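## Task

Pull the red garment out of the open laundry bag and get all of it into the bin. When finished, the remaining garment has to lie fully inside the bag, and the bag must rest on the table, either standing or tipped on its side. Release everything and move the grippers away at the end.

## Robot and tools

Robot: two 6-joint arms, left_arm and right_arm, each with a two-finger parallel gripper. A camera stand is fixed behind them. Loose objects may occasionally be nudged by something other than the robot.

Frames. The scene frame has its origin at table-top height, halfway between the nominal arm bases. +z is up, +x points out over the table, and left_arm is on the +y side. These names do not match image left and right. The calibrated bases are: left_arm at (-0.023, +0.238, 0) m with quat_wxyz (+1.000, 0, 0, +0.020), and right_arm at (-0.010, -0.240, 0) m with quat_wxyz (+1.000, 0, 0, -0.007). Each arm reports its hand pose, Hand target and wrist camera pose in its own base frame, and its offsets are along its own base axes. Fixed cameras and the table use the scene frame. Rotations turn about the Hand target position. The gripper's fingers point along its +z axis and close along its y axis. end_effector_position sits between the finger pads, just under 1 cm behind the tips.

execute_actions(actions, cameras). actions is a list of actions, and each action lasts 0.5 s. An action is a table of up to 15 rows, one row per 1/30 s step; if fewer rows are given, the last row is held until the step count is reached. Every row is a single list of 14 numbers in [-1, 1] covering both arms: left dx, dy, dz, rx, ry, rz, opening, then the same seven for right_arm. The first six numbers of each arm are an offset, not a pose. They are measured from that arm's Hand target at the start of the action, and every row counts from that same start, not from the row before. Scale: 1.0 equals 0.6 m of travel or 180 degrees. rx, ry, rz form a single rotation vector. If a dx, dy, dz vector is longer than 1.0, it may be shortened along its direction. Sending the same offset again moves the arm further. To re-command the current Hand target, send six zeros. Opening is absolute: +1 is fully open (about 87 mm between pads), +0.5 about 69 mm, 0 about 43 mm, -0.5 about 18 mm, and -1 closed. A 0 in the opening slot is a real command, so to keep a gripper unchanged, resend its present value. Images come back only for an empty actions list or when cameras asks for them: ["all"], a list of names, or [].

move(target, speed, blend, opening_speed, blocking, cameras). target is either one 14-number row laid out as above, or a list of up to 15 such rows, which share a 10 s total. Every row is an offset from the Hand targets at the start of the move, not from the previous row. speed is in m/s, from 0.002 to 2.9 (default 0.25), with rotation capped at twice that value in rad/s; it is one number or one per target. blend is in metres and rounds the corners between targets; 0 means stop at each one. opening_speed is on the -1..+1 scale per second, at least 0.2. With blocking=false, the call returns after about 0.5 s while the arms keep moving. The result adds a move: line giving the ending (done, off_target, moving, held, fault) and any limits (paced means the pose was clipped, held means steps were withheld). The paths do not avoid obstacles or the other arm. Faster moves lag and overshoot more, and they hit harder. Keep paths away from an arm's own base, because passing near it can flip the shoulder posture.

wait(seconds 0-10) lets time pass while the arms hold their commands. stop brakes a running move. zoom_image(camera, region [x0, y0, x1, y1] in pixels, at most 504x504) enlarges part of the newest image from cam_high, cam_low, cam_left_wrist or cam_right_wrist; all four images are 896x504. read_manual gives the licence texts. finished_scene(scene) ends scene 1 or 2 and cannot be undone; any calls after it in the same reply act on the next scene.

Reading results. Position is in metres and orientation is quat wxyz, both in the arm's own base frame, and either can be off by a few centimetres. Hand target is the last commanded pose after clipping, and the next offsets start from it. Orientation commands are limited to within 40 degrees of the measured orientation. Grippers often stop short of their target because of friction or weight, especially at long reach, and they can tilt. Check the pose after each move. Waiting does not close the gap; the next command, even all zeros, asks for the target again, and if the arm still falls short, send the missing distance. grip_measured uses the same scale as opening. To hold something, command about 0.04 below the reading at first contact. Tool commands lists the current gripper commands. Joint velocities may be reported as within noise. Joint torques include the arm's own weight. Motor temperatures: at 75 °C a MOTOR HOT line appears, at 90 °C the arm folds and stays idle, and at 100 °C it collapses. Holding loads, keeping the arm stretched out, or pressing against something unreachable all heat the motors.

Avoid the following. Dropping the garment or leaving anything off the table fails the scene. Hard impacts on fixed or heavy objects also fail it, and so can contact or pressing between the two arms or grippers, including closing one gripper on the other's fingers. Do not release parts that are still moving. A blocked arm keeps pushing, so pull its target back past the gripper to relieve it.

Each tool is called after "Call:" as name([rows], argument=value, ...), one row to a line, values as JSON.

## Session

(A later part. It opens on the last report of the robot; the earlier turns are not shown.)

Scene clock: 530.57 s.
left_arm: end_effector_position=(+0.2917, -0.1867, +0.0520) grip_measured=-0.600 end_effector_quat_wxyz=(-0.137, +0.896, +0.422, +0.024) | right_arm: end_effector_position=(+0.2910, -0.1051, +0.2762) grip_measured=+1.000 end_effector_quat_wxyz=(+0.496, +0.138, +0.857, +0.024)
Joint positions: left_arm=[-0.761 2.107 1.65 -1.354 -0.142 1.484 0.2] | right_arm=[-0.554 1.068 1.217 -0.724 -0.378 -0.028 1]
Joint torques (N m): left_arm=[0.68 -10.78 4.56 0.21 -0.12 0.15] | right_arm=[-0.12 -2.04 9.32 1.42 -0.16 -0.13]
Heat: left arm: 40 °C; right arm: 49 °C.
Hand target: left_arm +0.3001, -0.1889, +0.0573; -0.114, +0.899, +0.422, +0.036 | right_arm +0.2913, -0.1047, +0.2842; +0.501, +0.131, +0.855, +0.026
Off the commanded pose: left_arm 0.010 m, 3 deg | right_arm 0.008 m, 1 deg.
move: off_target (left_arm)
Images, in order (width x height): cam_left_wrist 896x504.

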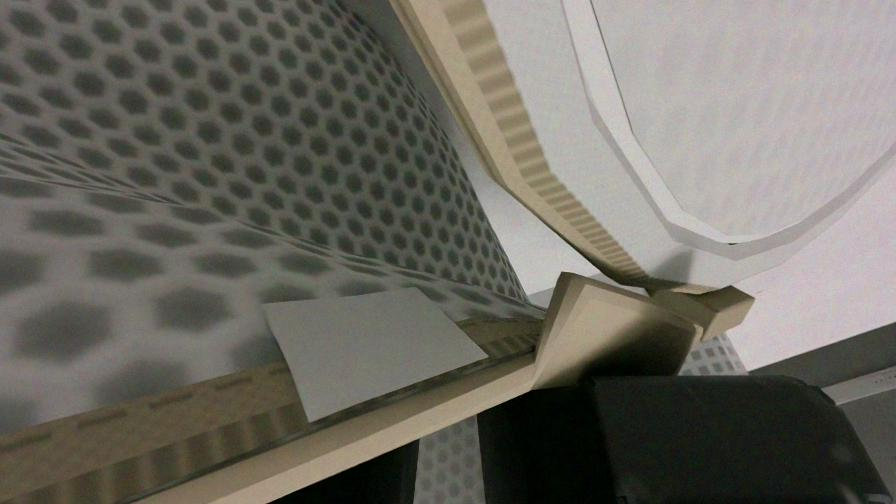

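Call:
move([
  [0,0,-0.003,0,0,0,-1,0,0,0,0,0,0,1],
  [0.03,-0.03,0.2,0,0,0,-1,0,0,0,0,0,0,1],
], cameras=["cam_left_wrist","cam_high","cam_low"], speed=[0.1,0.1], opening_speed=0.8)

Call:
zoom_image(camera="cam_left_wrist", region=[200, 0, 700, 420])

Scene clock: 536.53 s.
left_arm: end_effector_position=(+0.3174, -0.2071, +0.1607) grip_measured=-0.960 end_effector_quat_wxyz=(-0.045, +0.904, +0.419, +0.070) | right_arm: end_effector_position=(+0.2910, -0.1051, +0.2762) grip_measured=+1.000 end_effector_quat_wxyz=(+0.496, +0.138, +0.857, +0.024)
Joint positions: left_arm=[-0.762 2.026 1.987 -1.565 -0.163 1.508 0.02] | right_arm=[-0.554 1.068 1.217 -0.724 -0.378 -0.028 1]
Joint torques (N m): left_arm=[-0.46 -10.66 7.3 0.16 -0.22 0.14] | right_arm=[-0.14 -2.06 9.33 1.41 -0.16 -0.13]
Heat: left arm: 42 °C; right arm: 49 °C.
Hand target: left_arm +0.3181, -0.2069, +0.1774; -0.114, +0.899, +0.422, +0.036 | right_arm +0.2913, -0.1047, +0.2842; +0.501, +0.131, +0.855, +0.026
Off the commanded pose: left_arm 0.017 m, 9 deg | right_arm 0.008 m, 1 deg.
joint sent to its limit (left arm) — joint 4 (wrist pitch), lower limit. The joint targets are off in orientation, not in position.
move: off_target (left_arm)
Images, in order (width x height): cam_high 896x504, cam_low 896x504, cam_left_wrist 896x504.

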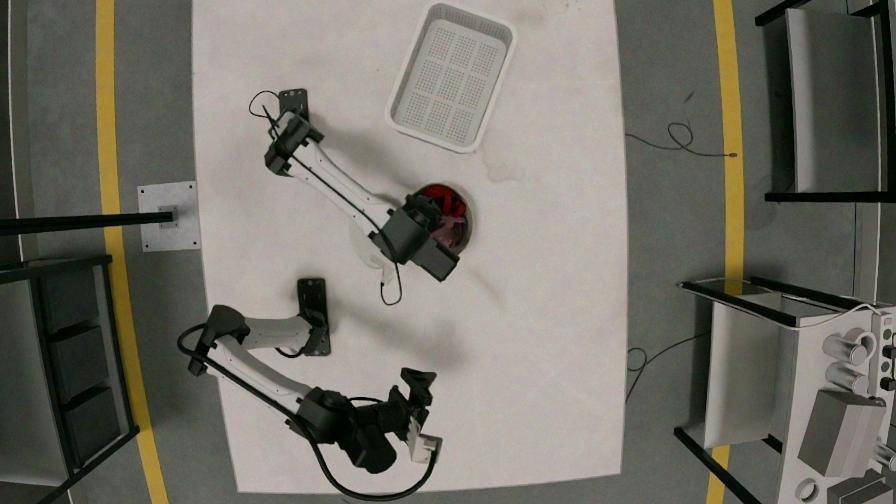

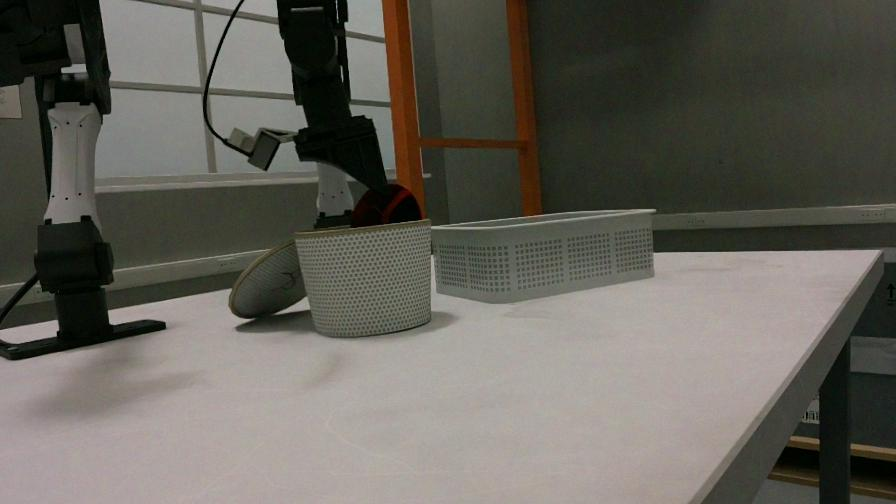

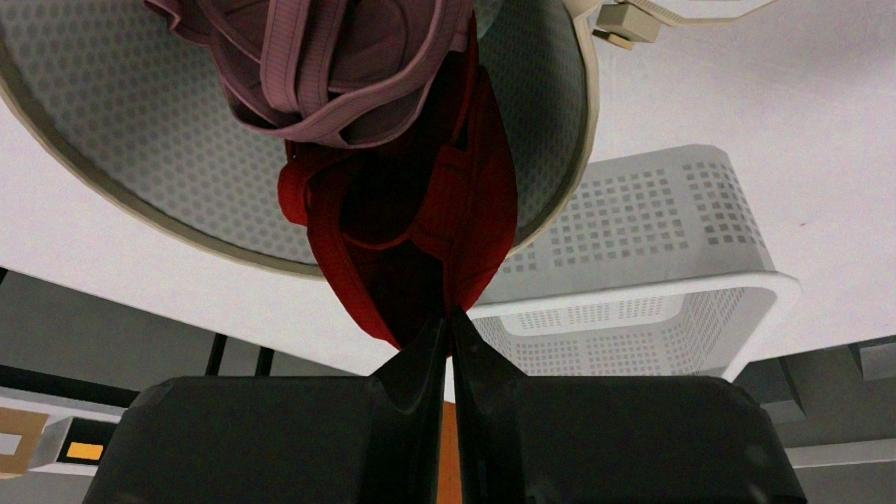

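Scaled by 1.008 from the camera's 896x504 image, which has a finer 1280x720 frame.

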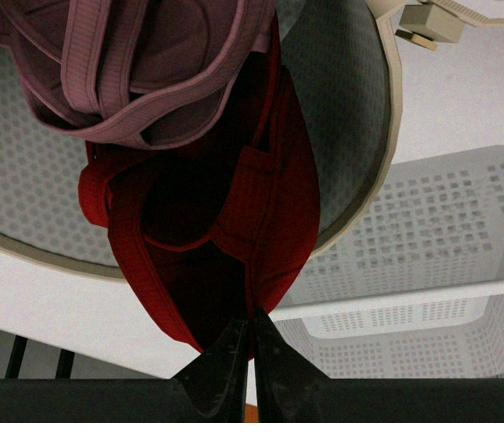

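Call:
move([
  [0.01,-0.04,0.2,-0.19,-0.046,0.184,-1,0,0,0,0,0,0,1],
  [0.035,-0.06,0.52,-0.481,-0.1164,0.4598,-1,0,0,0,0,0,0,1],
], cameras=["all"], speed=0.16, blend=[0.02,0])

Scene clock: 557.33 s.
left_arm: end_effector_position=(+0.3448, -0.2458, +0.4652) grip_measured=-0.960 end_effector_quat_wxyz=(+0.536, +0.261, +0.783, -0.174) | right_arm: end_effector_position=(+0.2910, -0.1051, +0.2762) grip_measured=+1.000 end_effector_quat_wxyz=(+0.496, +0.138, +0.857, +0.024)
Joint positions: left_arm=[-0.611 1.915 2.851 -1.308 0.023 0.016 0.02] | right_arm=[-0.554 1.068 1.217 -0.724 -0.378 -0.028 1]
Joint torques (N m): left_arm=[-0.46 -7.73 5.03 2.14 -0.11 -0.14] | right_arm=[-0.13 -2.07 9.35 1.42 -0.16 -0.13]
Heat: left arm: 43 °C; right arm: 49 °C.
Hand target: left_arm +0.3390, -0.2429, +0.4893; +0.545, +0.254, +0.779, -0.177 | right_arm +0.2913, -0.1047, +0.2842; +0.501, +0.131, +0.855, +0.026
Off the commanded pose: left_arm 0.025 m, 1 deg | right_arm 0.008 m, 1 deg.
elbow stopped short (left arm): the move would have taken joint 3 (elbow) straighter than the controller allows.
move: off_target (left_arm)

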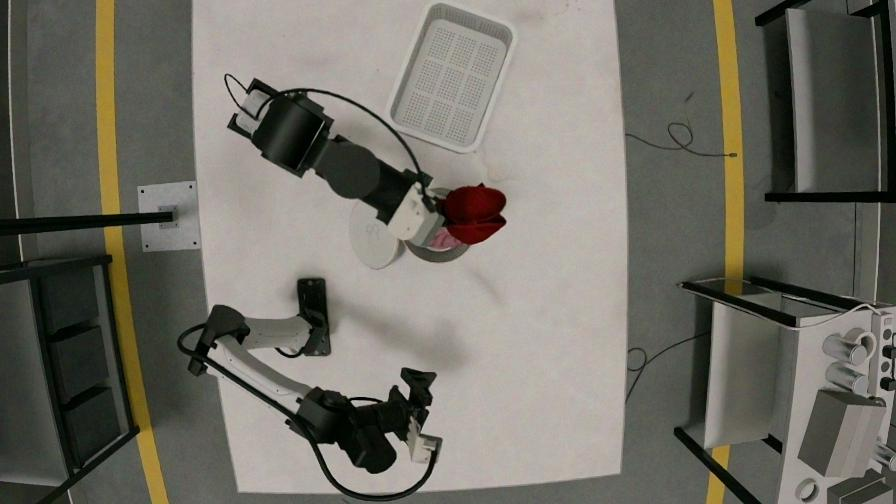

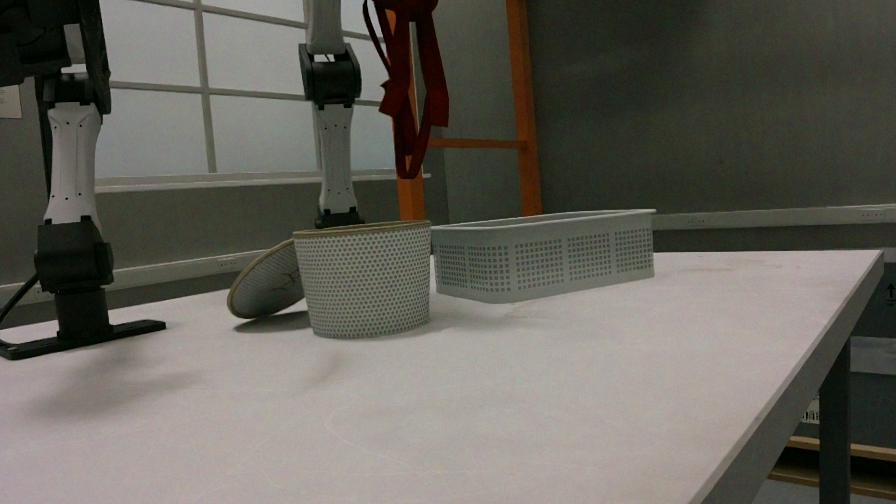

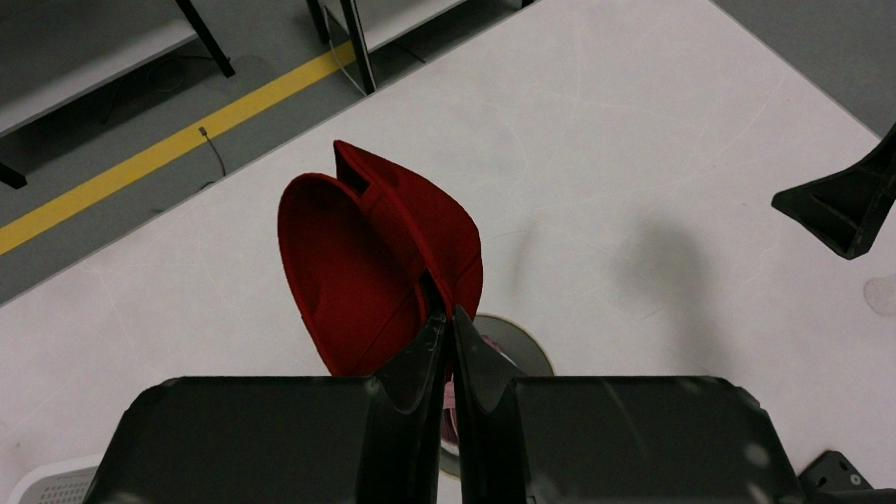

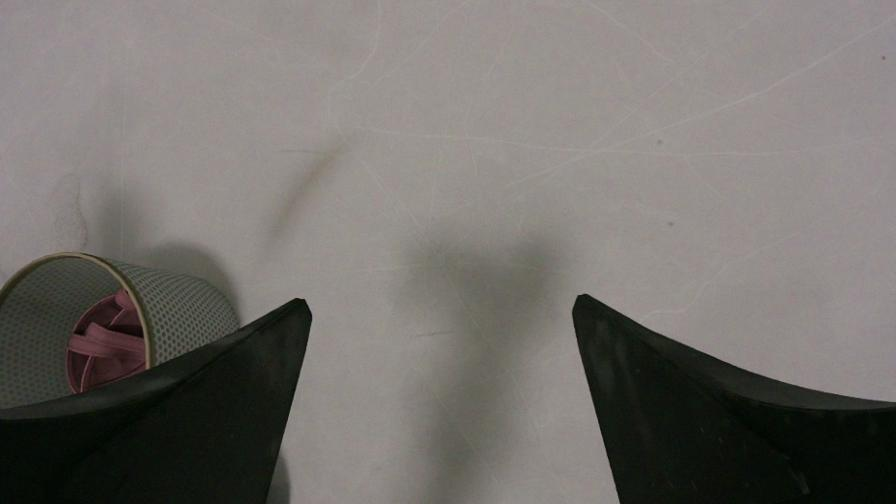

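Call:
move([
  [0.11,0.522,-0.03,0,0,0.25,-1,0,0,0,0,0,0,1],
  [0.118,0.49,-0.3,0,0,0.25,-1,0,0,0,0,0,0,1],
  [0.118,0.52,-0.5,0,0,0.25,-1,0,0,0,0,0,0,1],
], cameras=["all"], speed=[0.25,0.2,0.15], blend=[0.03,0.03,0])

Scene clock: 566.60 s.
left_arm: end_effector_position=(+0.4055, +0.0676, +0.1854) grip_measured=-0.960 end_effector_quat_wxyz=(+0.561, -0.068, +0.824, +0.044) | right_arm: end_effector_position=(+0.2910, -0.1051, +0.2762) grip_measured=+1.000 end_effector_quat_wxyz=(+0.496, +0.138, +0.857, +0.024)
Joint positions: left_arm=[0.168 1.292 0.844 0.073 0.006 -0.002 0.02] | right_arm=[-0.554 1.068 1.217 -0.724 -0.378 -0.028 1]
Joint torques (N m): left_arm=[0.46 -3.33 7.06 2.12 0.08 0.09] | right_arm=[-0.13 -2.06 9.33 1.41 -0.16 -0.13]
Heat: left arm: 41 °C; right arm: 49 °C.
Hand target: left_arm +0.4099, +0.0693, +0.1894; +0.572, -0.064, +0.817, +0.045 | right_arm +0.2913, -0.1047, +0.2842; +0.501, +0.131, +0.855, +0.026
Off the commanded pose: left_arm 0.006 m, 1 deg | right_arm 0.008 m, 1 deg.
move: done

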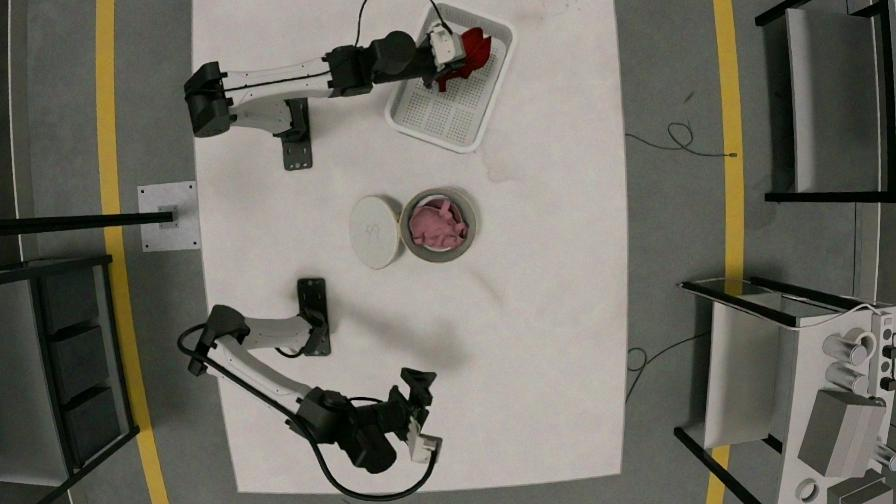

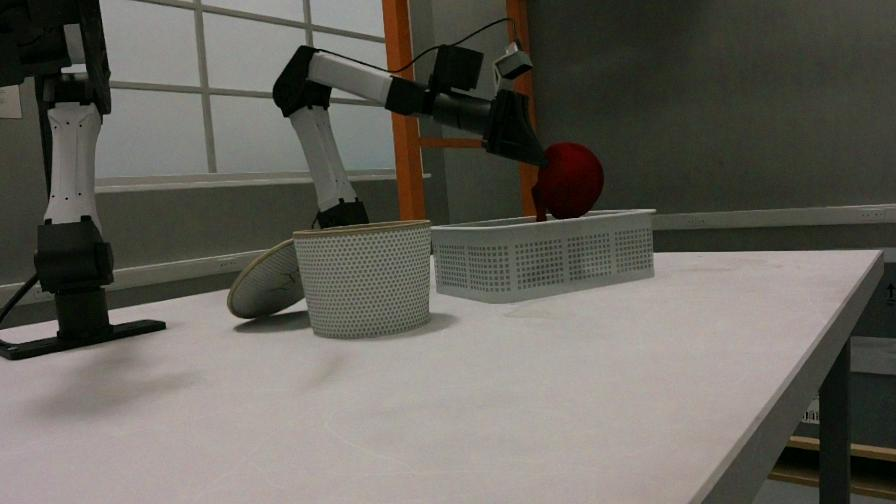

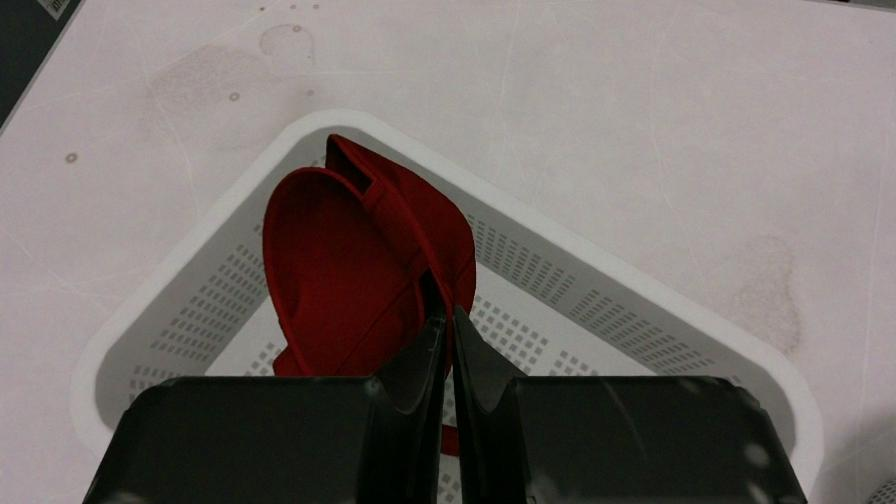

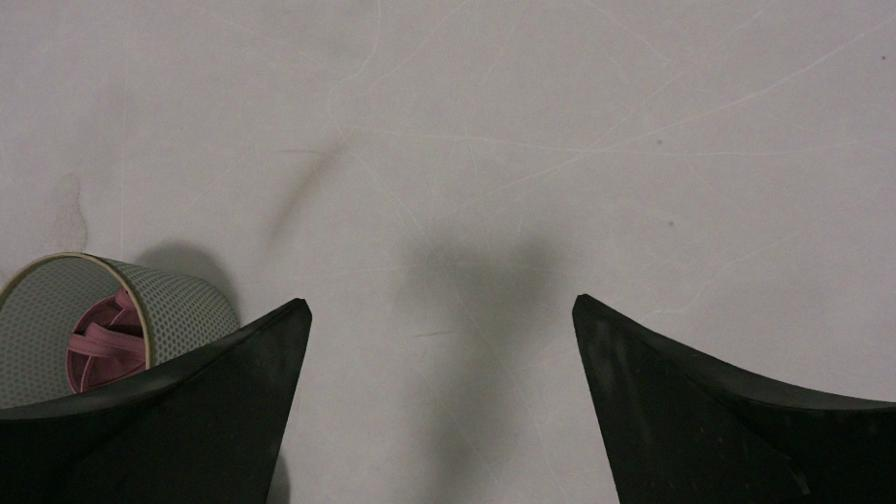

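Call:
move([
  [0.0,-0.06,-0.13,0,0,0,-1,0,0,0,0,0,0,1],
  [0,-0.06,-0.13,0,0,0,0,0,0,0,0,0,0,1],
  [-0.06,-0.06,0.03,0,0,0,0,0,0,0,0,0,0,1],
  [-0.15,-0.06,0.25,0,0,0,0,0,0,0,0,0,0,1],
], cameras=["all"], speed=0.15, opening_speed=0.8, blend=[0,0,0.02,0])

Call:
zoom_image(camera="cam_high", region=[340, 0, 560, 280])

Scene clock: 575.27 s.
left_arm: end_effector_position=(+0.3205, +0.0331, +0.3341) grip_measured=+0.000 end_effector_quat_wxyz=(+0.569, -0.061, +0.819, +0.049) | right_arm: end_effector_position=(+0.2910, -0.1051, +0.2762) grip_measured=+1.000 end_effector_quat_wxyz=(+0.496, +0.138, +0.857, +0.024)
Joint positions: left_arm=[0.051 1.021 1.283 -0.619 -0.102 -0.028 0.5] | right_arm=[-0.554 1.068 1.217 -0.724 -0.378 -0.028 1]
Joint torques (N m): left_arm=[0.49 -0.9 8.14 1.73 0.05 -0.06] | right_arm=[-0.13 -2.06 9.35 1.42 -0.16 -0.13]
Heat: left arm: 39 °C; right arm: 49 °C.
Hand target: left_arm +0.3199, +0.0333, +0.3394; +0.572, -0.064, +0.817, +0.045 | right_arm +0.2913, -0.1047, +0.2842; +0.501, +0.131, +0.855, +0.026
Off the commanded pose: left_arm 0.005 m, 1 deg | right_arm 0.008 m, 1 deg.
move: done

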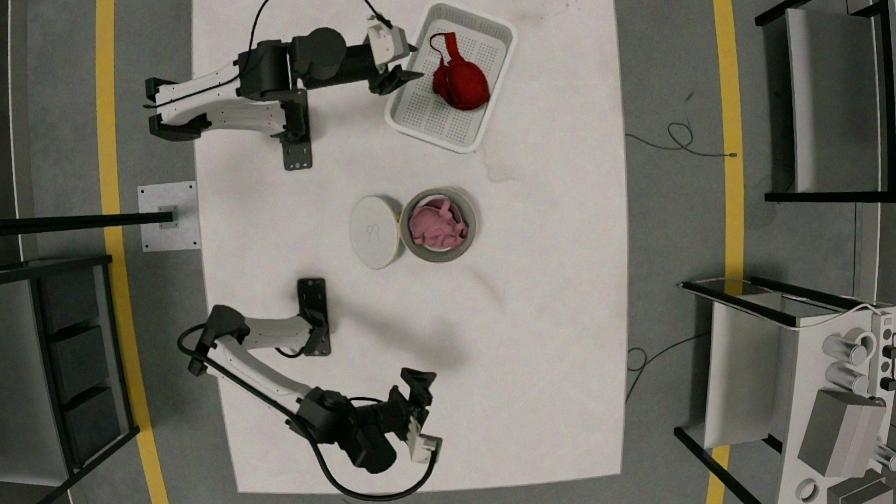

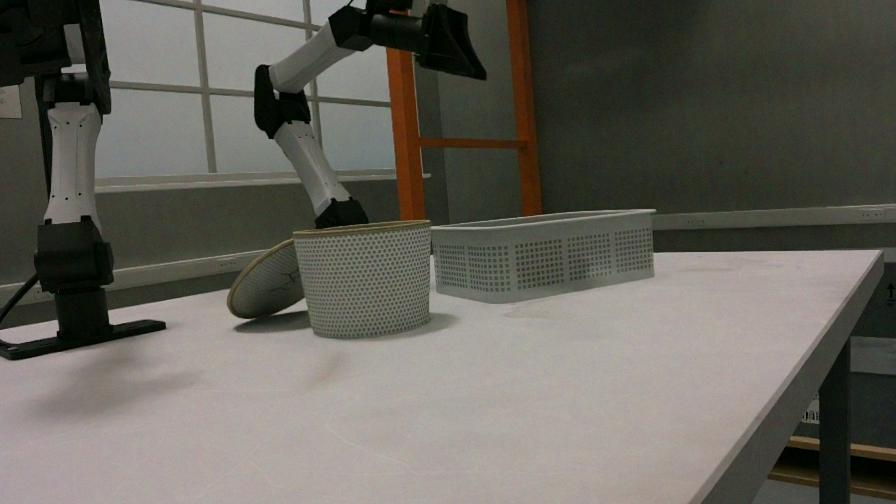

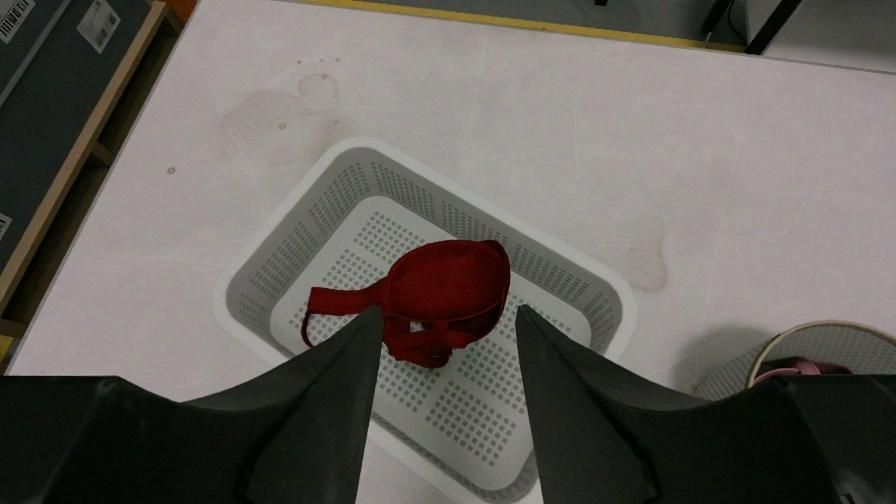

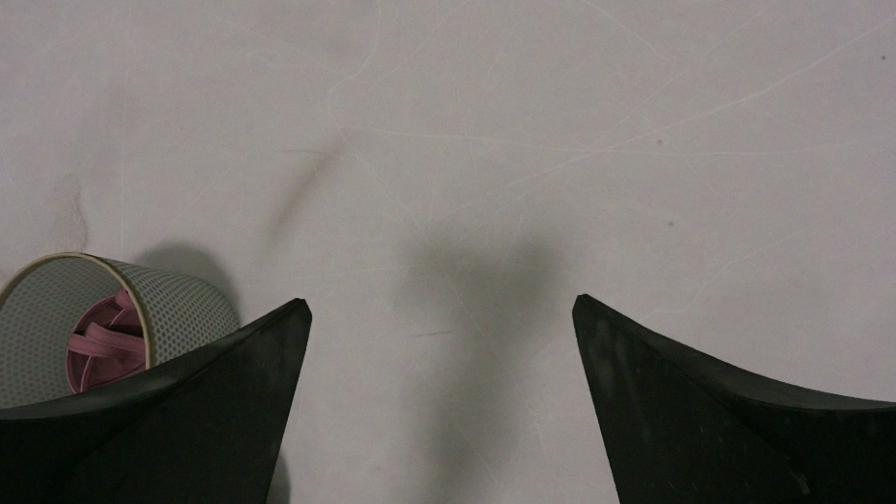

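Scaled by 1.800 from the camera's 896x504 image, which has a finer 1280x720 frame.

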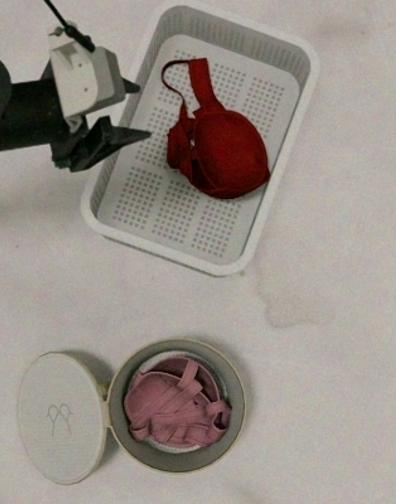

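Call:
finished_scene(scene=2)

The scene is finished: the task was done.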